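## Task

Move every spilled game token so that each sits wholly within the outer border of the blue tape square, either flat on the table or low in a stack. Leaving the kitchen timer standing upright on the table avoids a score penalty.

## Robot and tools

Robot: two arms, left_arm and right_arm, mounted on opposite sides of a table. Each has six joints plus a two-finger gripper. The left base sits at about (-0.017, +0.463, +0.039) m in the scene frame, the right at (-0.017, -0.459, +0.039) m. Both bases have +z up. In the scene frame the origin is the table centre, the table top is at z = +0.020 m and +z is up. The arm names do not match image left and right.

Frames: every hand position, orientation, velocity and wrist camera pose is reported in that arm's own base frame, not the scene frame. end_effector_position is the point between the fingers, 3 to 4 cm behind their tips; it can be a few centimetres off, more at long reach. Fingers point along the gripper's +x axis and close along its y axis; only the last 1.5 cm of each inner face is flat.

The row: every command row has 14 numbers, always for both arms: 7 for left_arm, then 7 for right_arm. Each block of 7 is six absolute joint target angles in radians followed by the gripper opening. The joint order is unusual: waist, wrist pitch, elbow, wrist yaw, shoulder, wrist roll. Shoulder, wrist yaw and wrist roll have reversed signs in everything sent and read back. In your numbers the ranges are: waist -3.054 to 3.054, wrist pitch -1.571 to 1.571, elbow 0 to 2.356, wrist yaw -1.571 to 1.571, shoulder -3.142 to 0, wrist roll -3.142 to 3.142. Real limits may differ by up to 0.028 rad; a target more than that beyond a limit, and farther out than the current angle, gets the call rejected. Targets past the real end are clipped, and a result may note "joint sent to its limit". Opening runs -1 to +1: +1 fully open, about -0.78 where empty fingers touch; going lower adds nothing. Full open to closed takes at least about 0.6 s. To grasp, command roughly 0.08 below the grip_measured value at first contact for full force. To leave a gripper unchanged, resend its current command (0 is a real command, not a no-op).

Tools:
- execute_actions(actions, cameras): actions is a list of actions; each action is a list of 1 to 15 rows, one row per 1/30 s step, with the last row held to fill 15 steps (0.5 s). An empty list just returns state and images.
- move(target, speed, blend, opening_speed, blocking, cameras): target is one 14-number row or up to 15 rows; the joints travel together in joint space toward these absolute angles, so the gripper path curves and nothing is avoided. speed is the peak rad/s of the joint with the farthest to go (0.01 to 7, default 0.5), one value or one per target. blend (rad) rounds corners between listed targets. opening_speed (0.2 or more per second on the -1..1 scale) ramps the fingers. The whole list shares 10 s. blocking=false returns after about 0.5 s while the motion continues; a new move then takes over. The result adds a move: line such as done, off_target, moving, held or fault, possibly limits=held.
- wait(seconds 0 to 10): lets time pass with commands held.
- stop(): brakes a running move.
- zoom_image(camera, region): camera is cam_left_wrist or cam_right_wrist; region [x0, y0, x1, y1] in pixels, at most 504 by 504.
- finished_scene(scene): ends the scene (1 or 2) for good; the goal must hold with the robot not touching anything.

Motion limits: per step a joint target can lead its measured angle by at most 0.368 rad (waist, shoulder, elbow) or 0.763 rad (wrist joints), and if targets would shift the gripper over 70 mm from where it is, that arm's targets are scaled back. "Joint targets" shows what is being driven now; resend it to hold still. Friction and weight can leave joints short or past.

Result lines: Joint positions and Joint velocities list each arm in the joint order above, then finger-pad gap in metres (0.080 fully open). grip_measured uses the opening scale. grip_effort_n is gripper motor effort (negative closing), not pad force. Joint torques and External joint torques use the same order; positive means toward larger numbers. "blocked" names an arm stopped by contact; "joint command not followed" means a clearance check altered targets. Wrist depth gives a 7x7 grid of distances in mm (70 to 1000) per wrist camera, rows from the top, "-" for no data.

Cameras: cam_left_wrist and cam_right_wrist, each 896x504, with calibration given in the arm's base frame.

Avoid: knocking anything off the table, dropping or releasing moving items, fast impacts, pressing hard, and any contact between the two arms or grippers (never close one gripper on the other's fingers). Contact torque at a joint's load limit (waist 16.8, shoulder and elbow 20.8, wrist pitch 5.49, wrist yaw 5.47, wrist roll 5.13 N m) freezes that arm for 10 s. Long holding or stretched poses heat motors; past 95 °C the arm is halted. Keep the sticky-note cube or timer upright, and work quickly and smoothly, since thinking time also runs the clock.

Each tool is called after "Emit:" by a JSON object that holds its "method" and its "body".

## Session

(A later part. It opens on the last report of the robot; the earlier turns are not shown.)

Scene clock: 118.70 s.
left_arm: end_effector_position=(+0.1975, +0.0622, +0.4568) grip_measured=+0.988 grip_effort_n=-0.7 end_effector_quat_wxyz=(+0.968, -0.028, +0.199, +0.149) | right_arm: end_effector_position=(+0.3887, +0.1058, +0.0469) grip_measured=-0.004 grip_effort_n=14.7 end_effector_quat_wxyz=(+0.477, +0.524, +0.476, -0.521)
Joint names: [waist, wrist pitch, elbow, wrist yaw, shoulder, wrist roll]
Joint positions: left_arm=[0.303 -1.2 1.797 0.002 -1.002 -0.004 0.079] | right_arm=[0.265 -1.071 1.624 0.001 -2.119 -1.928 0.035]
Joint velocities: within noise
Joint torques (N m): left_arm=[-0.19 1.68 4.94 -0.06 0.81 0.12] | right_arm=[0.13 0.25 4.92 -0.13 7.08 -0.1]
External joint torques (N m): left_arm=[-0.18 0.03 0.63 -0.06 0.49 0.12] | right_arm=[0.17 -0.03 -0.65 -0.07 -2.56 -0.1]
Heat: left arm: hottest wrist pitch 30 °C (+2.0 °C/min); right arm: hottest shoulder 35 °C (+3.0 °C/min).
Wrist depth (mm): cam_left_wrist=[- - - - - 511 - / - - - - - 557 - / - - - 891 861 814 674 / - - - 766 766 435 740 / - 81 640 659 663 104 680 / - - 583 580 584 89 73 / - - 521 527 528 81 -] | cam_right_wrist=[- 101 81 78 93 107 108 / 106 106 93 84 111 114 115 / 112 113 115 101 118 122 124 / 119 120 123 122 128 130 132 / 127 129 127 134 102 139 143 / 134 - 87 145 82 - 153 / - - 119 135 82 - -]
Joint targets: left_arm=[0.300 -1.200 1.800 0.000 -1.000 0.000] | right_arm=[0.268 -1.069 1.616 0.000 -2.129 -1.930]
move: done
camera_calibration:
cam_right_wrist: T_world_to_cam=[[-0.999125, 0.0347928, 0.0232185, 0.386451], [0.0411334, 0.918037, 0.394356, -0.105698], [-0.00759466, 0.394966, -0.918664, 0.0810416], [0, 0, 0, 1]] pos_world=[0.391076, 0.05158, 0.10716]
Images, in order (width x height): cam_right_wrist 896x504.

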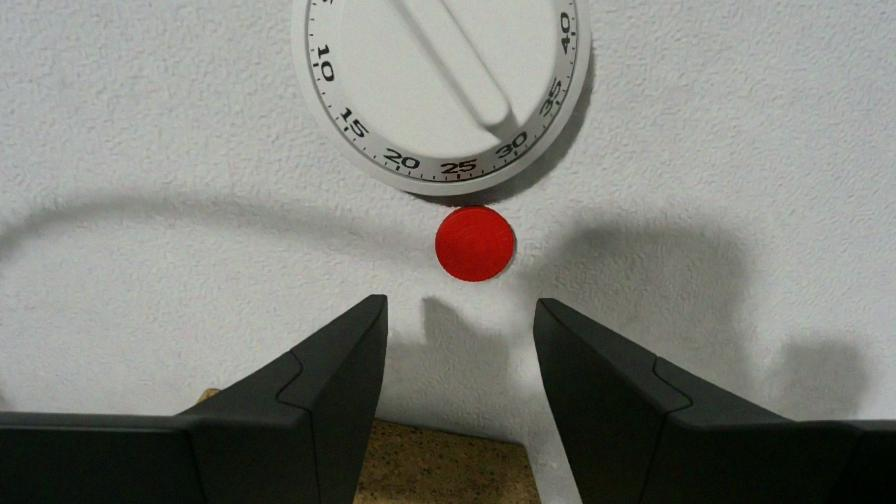

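Emit:
{"method": "move", "body": {"target": [[0.3,-1.2,1.8,0,-1.0,0,1,0.2637,-1.02,1.58,0,-2.13,-1.93,0],[0.3,-1.2,1.8,0,-1.0,0,1,0.2637,-0.976,1.540,0,-2.146,-1.93,0],[0.3,-1.2,1.8,0,-1.0,0,1,0.2637,-0.976,1.540,0,-2.146,-1.93,-0.45],[0.3,-1.2,1.8,0,-1.0,0,1,0.2637,-1.12,1.65,0,-2.08,-1.93,-0.45]], "cameras": ["cam_right_wrist"], "speed": [0.15,0.15,0.2,0.3], "opening_speed": 0.8}}

Scene clock: 121.87 s.
left_arm: end_effector_position=(+0.1975, +0.0622, +0.4568) grip_measured=+0.988 grip_effort_n=-0.2 end_effector_quat_wxyz=(+0.968, -0.028, +0.199, +0.149) | right_arm: end_effector_position=(+0.3848, +0.1048, +0.0631) grip_measured=-0.446 grip_effort_n=-20.2 end_effector_quat_wxyz=(+0.477, +0.524, +0.476, -0.520)
Joint names: [waist, wrist pitch, elbow, wrist yaw, shoulder, wrist roll]
Joint positions: left_arm=[0.303 -1.2 1.797 0.002 -1.002 -0.004 0.079] | right_arm=[0.265 -1.119 1.642 0.001 -2.089 -1.928 0.015]
Joint velocities: within noise
Joint torques (N m): left_arm=[-0.17 1.69 4.95 -0.06 0.82 0.12] | right_arm=[-0.19 0.04 6.93 -0.09 8.92 -0.05]
External joint torques (N m): left_arm=[-0.17 0.02 0.61 -0.07 0.49 0.12] | right_arm=[-0.18 -0.25 1.34 -0.04 -0.51 -0.05]
Heat: left arm: hottest wrist pitch 30 °C (+1.0 °C/min); right arm: hottest shoulder 35 °C (+3.0 °C/min).
Wrist depth (mm): cam_left_wrist=[- - - - - 488 - / - - - - - 629 - / - - - 908 839 816 647 / - - - 775 786 488 385 / - 81 638 667 662 104 669 / - - 582 582 585 90 73 / - - 521 521 524 81 -] | cam_right_wrist=[- 114 98 93 119 122 124 / 120 122 109 100 128 130 131 / 128 128 131 130 136 139 141 / 136 138 140 143 144 148 150 / 145 148 148 149 154 159 163 / 155 154 - 159 - 170 174 / - - - 141 - - -]
Joint targets: left_arm=[0.300 -1.200 1.800 0.000 -1.000 0.000] | right_arm=[0.264 -1.120 1.650 0.000 -2.080 -1.930]
move: done
camera_calibration:
cam_right_wrist: T_world_to_cam=[[-0.999127, 0.0351846, 0.0225229, 0.382285], [0.0412201, 0.917948, 0.394554, -0.11093], [-0.00679257, 0.395138, -0.918596, 0.0959087], [0, 0, 0, 1]] pos_world=[0.387176, 0.0504802, 0.123259]
Images, in order (width x height): cam_right_wrist 896x504.

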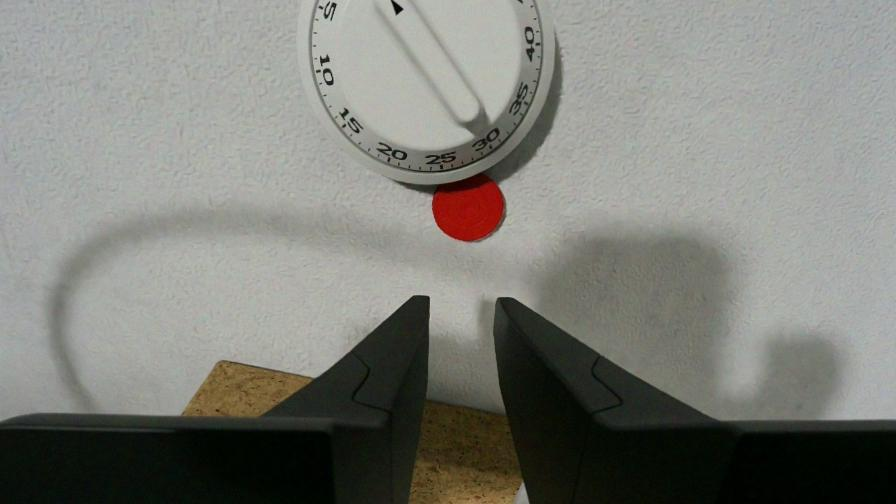

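Emit:
{"method": "move", "body": {"target": [[0.3,-1.2,1.8,0,-1.0,0,1,0.2506,-1.12,1.65,0,-2.08,-1.93,-0.1],[0.3,-1.2,1.8,0,-1.0,0,1,0.2506,-1.005,1.550,0,-2.126,-1.93,-0.1]], "cameras": ["cam_right_wrist"], "speed": [0.3,0.15]}}

Scene clock: 124.10 s.
left_arm: end_effector_position=(+0.1975, +0.0622, +0.4568) grip_measured=+0.988 grip_effort_n=-0.2 end_effector_quat_wxyz=(+0.968, -0.028, +0.199, +0.149) | right_arm: end_effector_position=(+0.3853, +0.0997, +0.0330) grip_measured=-0.104 grip_effort_n=14.7 end_effector_quat_wxyz=(+0.474, +0.528, +0.472, -0.523)
Joint names: [waist, wrist pitch, elbow, wrist yaw, shoulder, wrist roll]
Joint positions: left_arm=[0.303 -1.2 1.797 0.002 -1.002 -0.004 0.079] | right_arm=[0.253 -1.007 1.558 0.001 -2.114 -1.928 0.03]
Joint velocities: within noise
Joint torques (N m): left_arm=[-0.15 1.68 4.93 -0.07 0.8 0.11] | right_arm=[-0.19 0.28 5.01 -0.14 6.65 -0.07]
External joint torques (N m): left_arm=[-0.14 0.01 0.63 -0.07 0.58 0.12] | right_arm=[-0.23 -0.03 -0.43 -0.1 -2.69 -0.07]
Heat: left arm: hottest wrist pitch 30 °C (+1.0 °C/min); right arm: hottest shoulder 35 °C (+3.0 °C/min).
Wrist depth (mm): cam_left_wrist=[- - - - - 491 - / - - - - - 548 - / - - - 915 853 727 692 / - - - 770 769 440 749 / - 81 643 667 668 104 674 / - - 582 588 575 89 73 / - - 518 521 529 80 -] | cam_right_wrist=[88 89 - - 91 94 95 / 93 94 - - 88 100 102 / - 99 86 77 105 107 109 / 105 106 107 107 112 114 116 / 114 115 113 118 96 124 125 / 120 119 - 126 84 130 135 / - - - 136 77 - -]
Joint targets: left_arm=[0.300 -1.200 1.800 0.000 -1.000 0.000] | right_arm=[0.250 -1.005 1.550 0.000 -2.126 -1.930]
move: done
camera_calibration:
cam_right_wrist: T_world_to_cam=[[-0.998657, 0.0476559, 0.0203246, 0.3823], [0.0518086, 0.917127, 0.395213, -0.0984909], [0.000193993, 0.395736, -0.918364, 0.0675137], [0, 0, 0, 1]] pos_world=[0.386877, 0.0453923, 0.0931571]
Images, in order (width x height): cam_right_wrist 896x504.

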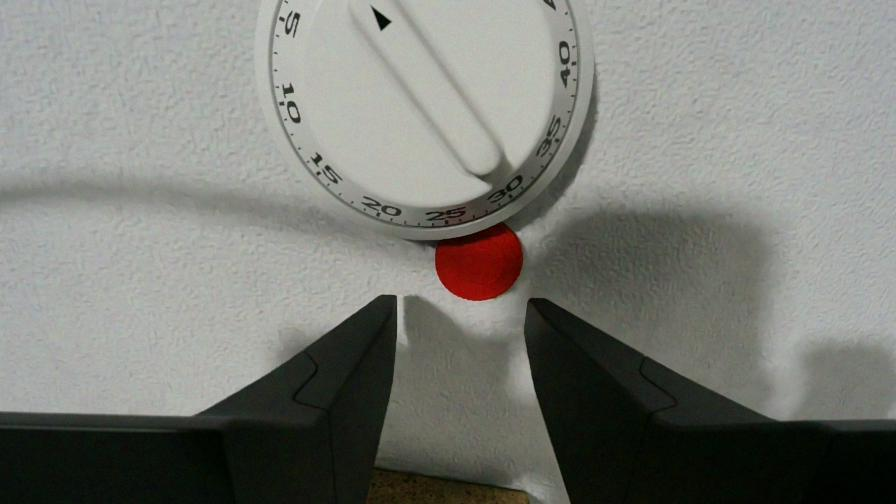

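Emit:
{"method": "move", "body": {"target": [[0.3,-1.2,1.8,0,-1.0,0,1,0.2366,-0.996,1.524,0,-2.108,-1.93,-0.08]], "cameras": ["cam_right_wrist"], "speed": [0.1]}}

Scene clock: 125.20 s.
left_arm: end_effector_position=(+0.1975, +0.0622, +0.4568) grip_measured=+0.988 grip_effort_n=-0.7 end_effector_quat_wxyz=(+0.968, -0.028, +0.199, +0.149) | right_arm: end_effector_position=(+0.3811, +0.0932, +0.0269) grip_measured=-0.084 grip_effort_n=14.7 end_effector_quat_wxyz=(+0.468, +0.526, +0.471, -0.531)
Joint names: [waist, wrist pitch, elbow, wrist yaw, shoulder, wrist roll]
Joint positions: left_arm=[0.303 -1.2 1.797 0.002 -1.002 -0.004 0.079] | right_arm=[0.239 -0.998 1.533 0.001 -2.114 -1.928 0.031]
Joint velocities: within noise
Joint torques (N m): left_arm=[-0.2 1.68 4.94 -0.06 0.82 0.11] | right_arm=[-0.55 0.27 4.85 -0.14 8.53 -0.09]
External joint torques (N m): left_arm=[-0.19 -0.01 0.59 -0.06 0.56 0.12] | right_arm=[-0.53 -0.02 -0.55 -0.09 -0.78 -0.09]
Heat: left arm: hottest wrist pitch 30 °C (+1.0 °C/min); right arm: hottest shoulder 35 °C (+3.0 °C/min).
Wrist depth (mm): cam_left_wrist=[- - - - - 489 - / - - - - - 550 - / - - - 904 845 423 708 / - - - 763 779 403 767 / - 81 644 662 669 103 692 / - - 584 586 584 89 73 / - - 518 525 528 81 -] | cam_right_wrist=[- 82 - - 87 91 92 / - - - - 93 95 97 / - 95 - - 99 102 104 / 98 100 101 88 107 109 112 / 105 107 106 107 110 118 120 / 112 111 - 119 85 125 130 / - - 73 130 78 - -]
Joint targets: left_arm=[0.300 -1.200 1.800 0.000 -1.000 0.000] | right_arm=[0.237 -0.996 1.524 0.000 -2.108 -1.930]
move: done
camera_calibration:
cam_right_wrist: T_world_to_cam=[[-0.997477, 0.0611673, 0.036028, 0.3764], [0.0703929, 0.917889, 0.390545, -0.0968971], [-0.00918111, 0.392096, -0.919879, 0.068368], [0, 0, 0, 1]] pos_world=[0.382899, 0.0391106, 0.087172]
Images, in order (width x height): cam_right_wrist 896x504.

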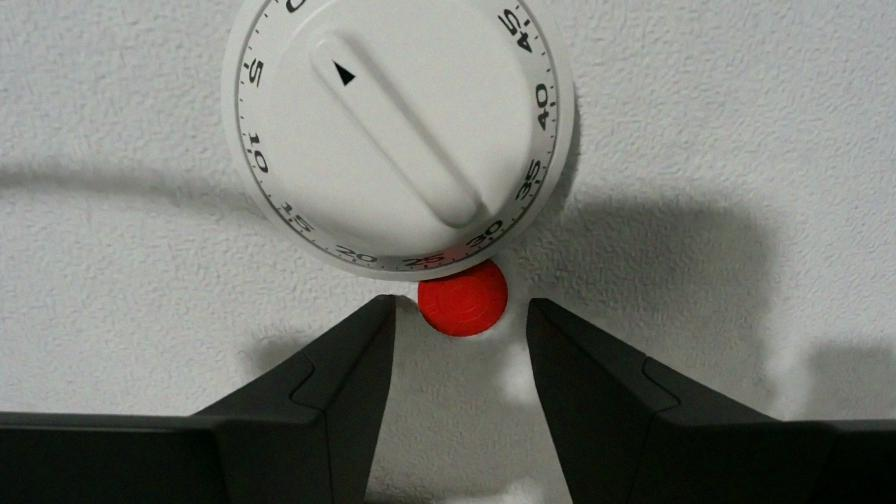

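Emit:
{"method": "move", "body": {"target": [[0.3,-1.2,1.8,0,-1.0,0,1,0.235,-0.963,1.502,0,-2.121,-1.93,-0.08],[0.3,-1.2,1.8,0,-1.0,0,1,0.235,-0.963,1.502,0,-2.121,-1.93,-0.45],[0.3,-1.2,1.8,0,-1.0,0,1,0.235,-1.06,1.57,0,-2.075,-1.93,-0.45]], "cameras": ["cam_right_wrist"], "speed": [0.1,0.2,0.2], "opening_speed": 0.6}}

Scene clock: 127.83 s.
left_arm: end_effector_position=(+0.1975, +0.0622, +0.4568) grip_measured=+0.988 grip_effort_n=-0.7 end_effector_quat_wxyz=(+0.968, -0.028, +0.199, +0.149) | right_arm: end_effector_position=(+0.3789, +0.0914, +0.0449) grip_measured=-0.393 grip_effort_n=-83.5 end_effector_quat_wxyz=(+0.467, +0.526, +0.471, -0.532)
Joint names: [waist, wrist pitch, elbow, wrist yaw, shoulder, wrist roll]
Joint positions: left_arm=[0.303 -1.2 1.797 0.002 -1.002 -0.004 0.079] | right_arm=[0.236 -1.058 1.562 0.001 -2.085 -1.928 0.017]
Joint velocities: within noise
Joint torques (N m): left_arm=[-0.17 1.69 4.94 -0.06 0.78 0.12] | right_arm=[-0.15 0.05 6.82 -0.11 8.9 -0.06]
External joint torques (N m): left_arm=[-0.18 0 0.59 -0.06 0.51 0.13] | right_arm=[-0.12 -0.23 1.29 -0.06 -0.42 -0.06]
Heat: left arm: hottest wrist pitch 30 °C (+1.0 °C/min); right arm: hottest shoulder 35 °C (+3.0 °C/min).
Wrist depth (mm): cam_left_wrist=[- - - - - 479 - / - - - - - 569 - / - - - 914 843 424 690 / - - - 759 781 400 749 / - 81 638 659 660 104 679 / - - 581 587 592 90 73 / - - 522 524 526 81 -] | cam_right_wrist=[- 100 80 80 106 107 109 / 103 104 83 83 111 114 115 / 109 111 88 90 118 121 124 / 116 118 121 101 126 129 132 / 124 126 127 103 134 138 143 / 133 133 - 141 - 149 153 / - - - 150 - - -]
Joint targets: left_arm=[0.300 -1.200 1.800 0.000 -1.000 0.000] | right_arm=[0.235 -1.060 1.570 0.000 -2.075 -1.930]
move: done
camera_calibration:
cam_right_wrist: T_world_to_cam=[[-0.997226, 0.0641676, 0.0377203, 0.373181], [0.0738088, 0.917983, 0.389692, -0.10337], [-0.00962094, 0.391395, -0.920172, 0.0859268], [0, 0, 0, 1]] pos_world=[0.380602, 0.0373145, 0.105273]
Images, in order (width x height): cam_right_wrist 896x504.

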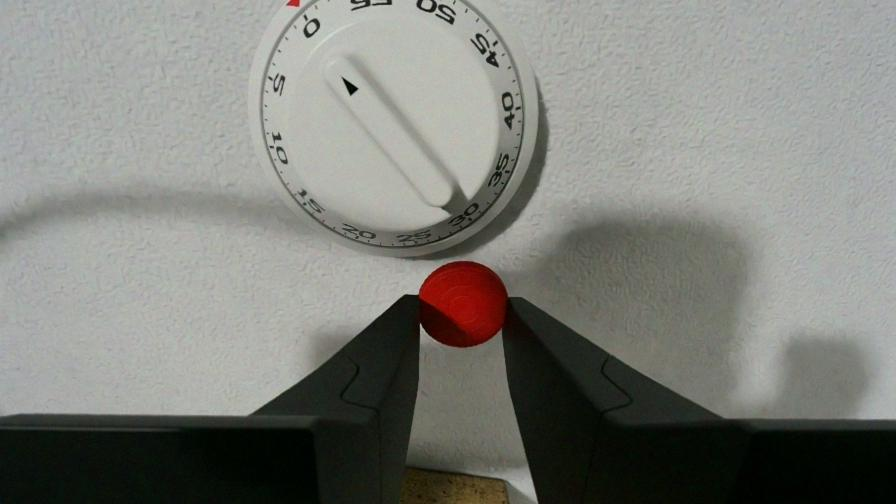

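Emit:
{"method": "move", "body": {"target": [[0.3,-1.2,1.8,0,-1.0,0,1,0.235,-1.33,1.8,0,-2.01,-1.93,-0.45],[0.3,-1.2,1.8,0,-1.0,0,1,-0.1,-1.3,1.72,0,-1.95,-1.6,-0.45],[0.3,-1.2,1.8,0,-1.0,0,1,-0.2408,-0.759,1.222,0,-1.815,-1.38,-0.45]], "cameras": ["cam_right_wrist"], "speed": [0.3,0.5,0.5]}}

Emit:
{"method": "move", "body": {"target": [[0.3,-1.2,1.8,0,-1.0,0,1,-0.2408,-0.596,1.1275,0,-1.885,-1.38,-0.45],[0.3,-1.2,1.8,0,-1.0,0,1,-0.2408,-0.596,1.1275,0,-1.885,-1.38,-0.1],[0.3,-1.2,1.8,0,-1.0,0,1,-0.2408,-0.85,1.222,0,-1.78,-1.38,-0.1],[0.3,-1.2,1.8,0,-1.0,0,1,-0.2408,-1.3,1.5,0,-1.65,-1.38,0.0]], "speed": [0.2,0.2,0.3,0.6], "opening_speed": 0.8}}

Scene clock: 131.50 s.
left_arm: end_effector_position=(+0.1975, +0.0622, +0.4568) grip_measured=+0.988 grip_effort_n=-0.2 end_effector_quat_wxyz=(+0.968, -0.028, +0.199, +0.149) | right_arm: end_effector_position=(+0.3592, -0.0874, +0.0579) grip_measured=-0.393 grip_effort_n=-83.5 end_effector_quat_wxyz=(+0.548, +0.551, +0.421, -0.468)
Joint names: [waist, wrist pitch, elbow, wrist yaw, shoulder, wrist roll]
Joint positions: left_arm=[0.303 -1.2 1.797 0.002 -1.002 -0.004 0.079] | right_arm=[-0.239 -0.761 1.231 0.001 -1.827 -1.383 0.017]
Joint velocities: within noise
Joint torques (N m): left_arm=[-0.21 1.68 4.94 -0.07 0.82 0.12] | right_arm=[-0.14 0.72 5.24 -0.11 7.67 0.14]
External joint torques (N m): left_arm=[-0.2 0 0.61 -0.06 0.56 0.12] | right_arm=[-0.19 0.05 -0.55 -0.07 -0.05 0.13]
Heat: left arm: hottest wrist pitch 30 °C (+1.0 °C/min); right arm: hottest shoulder 36 °C (+3.0 °C/min).
Wrist depth (mm): cam_left_wrist=[- - - - - - - / - - - - 471 - - / - - - 903 474 922 855 / - - - 742 719 770 771 / - 81 644 664 650 104 698 / - - 580 582 569 90 73 / - - 525 524 524 81 -] | cam_right_wrist=[133 127 121 117 114 109 105 / 142 137 130 124 119 115 111 / 151 144 137 132 126 121 116 / 162 155 147 136 133 127 122 / 174 166 154 103 139 135 129 / 188 178 - 157 - 142 136 / - - - 171 - - -]
Joint targets: left_arm=[0.300 -1.200 1.800 0.000 -1.000 0.000] | right_arm=[-0.241 -0.759 1.222 0.000 -1.815 -1.380]
move: done
camera_calibration:
cam_right_wrist: T_world_to_cam=[[-0.983786, -0.00980058, -0.179076, 0.365784], [-0.0709646, 0.938284, 0.338506, 0.113904], [0.164706, 0.345726, -0.923767, 0.101288], [0, 0, 0, 1]] pos_world=[0.351254, -0.138307, 0.120513]
Images, in order (width x height): cam_right_wrist 896x504.

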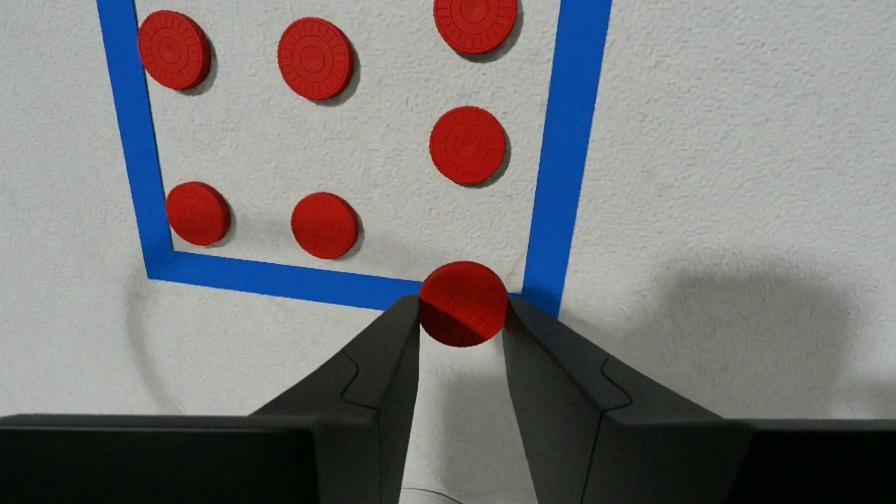

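Scene clock: 136.23 s.
left_arm: end_effector_position=(+0.1975, +0.0622, +0.4568) grip_measured=+0.988 grip_effort_n=-0.7 end_effector_quat_wxyz=(+0.968, -0.028, +0.199, +0.149) | right_arm: end_effector_position=(+0.3084, -0.0750, +0.1686) grip_measured=-0.004 grip_effort_n=14.7 end_effector_quat_wxyz=(+0.518, +0.532, +0.455, -0.491)
Joint names: [waist, wrist pitch, elbow, wrist yaw, shoulder, wrist roll]
Joint positions: left_arm=[0.303 -1.2 1.797 0.002 -1.002 -0.004 0.079] | right_arm=[-0.239 -1.299 1.491 0.001 -1.656 -1.383 0.035]
Joint velocities: within noise
Joint torques (N m): left_arm=[-0.18 1.68 4.98 -0.07 0.81 0.11] | right_arm=[-0.2 0.35 7.43 -0.11 6.03 0.04]
External joint torques (N m): left_arm=[-0.17 0.03 0.71 -0.06 0.59 0.12] | right_arm=[-0.18 -0.15 1.55 -0.06 -0.49 0.04]
Heat: left arm: hottest wrist pitch 30 °C (+1.0 °C/min); right arm: hottest shoulder 35 °C (+2.0 °C/min).
Wrist depth (mm): cam_left_wrist=[- - - - 405 - - / - - - - 400 - - / - - - 881 500 926 861 / - - - 770 742 779 785 / - 81 644 660 667 104 686 / - - 575 581 591 90 73 / - - 524 521 531 81 -] | cam_right_wrist=[223 219 217 215 213 209 206 / 237 233 230 228 225 221 219 / 251 247 245 241 239 234 232 / 270 266 261 256 253 248 245 / 291 282 91 274 261 265 262 / 305 - 87 296 82 280 277 / - - 317 320 - - -]
Joint targets: left_arm=[0.300 -1.200 1.800 0.000 -1.000 0.000] | right_arm=[-0.241 -1.300 1.500 0.000 -1.650 -1.380]
move: done
camera_calibration:
cam_left_wrist: T_world_to_cam=[[0.352859, -0.935457, 0.0202634, -0.00958502], [-0.661451, -0.264703, -0.701723, 0.494898], [0.661796, 0.234206, -0.712161, 0.258966], [0, 0, 0, 1]] pos_world=[0.159351, 0.0613831, 0.531901]
cam_right_wrist: T_world_to_cam=[[-0.997055, -0.00655251, -0.0764103, 0.322717], [-0.0342807, 0.929343, 0.367623, 0.0442672], [0.0686025, 0.36916, -0.92683, 0.239481], [0, 0, 0, 1]] pos_world=[0.306856, -0.127432, 0.230344]

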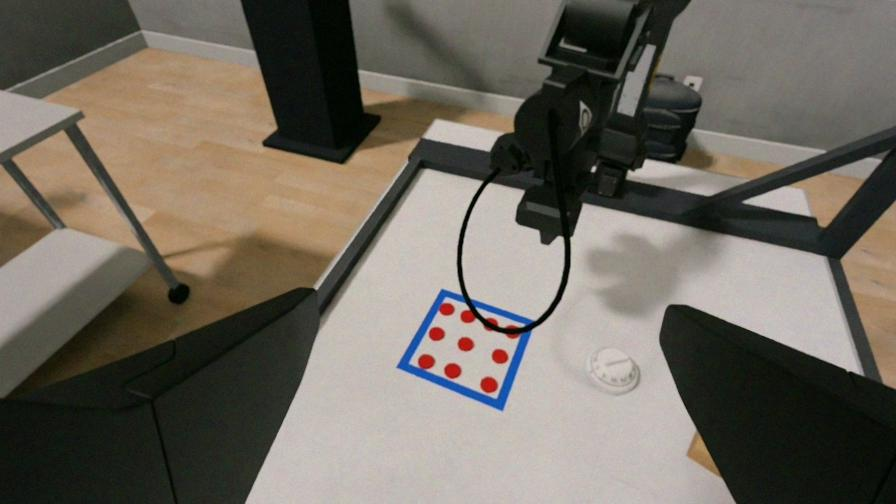

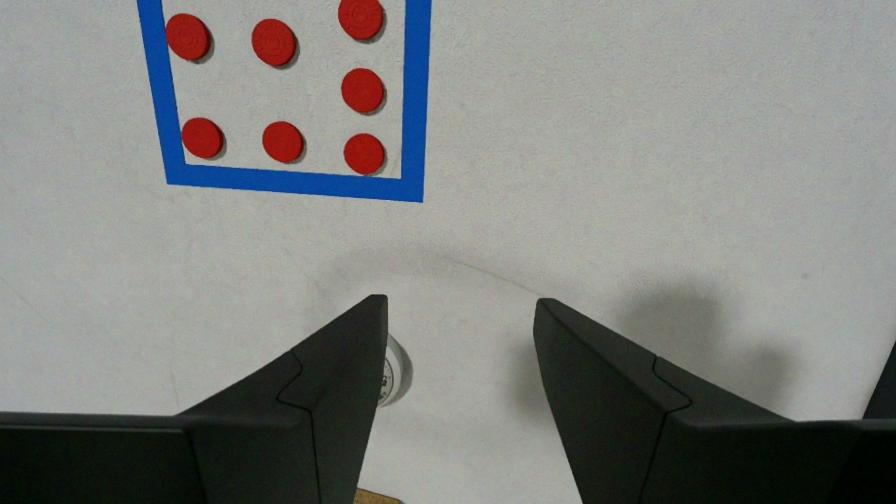

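Emit:
{"method": "finished_scene", "body": {"scene": 2}}

The scene is finished: the task was done.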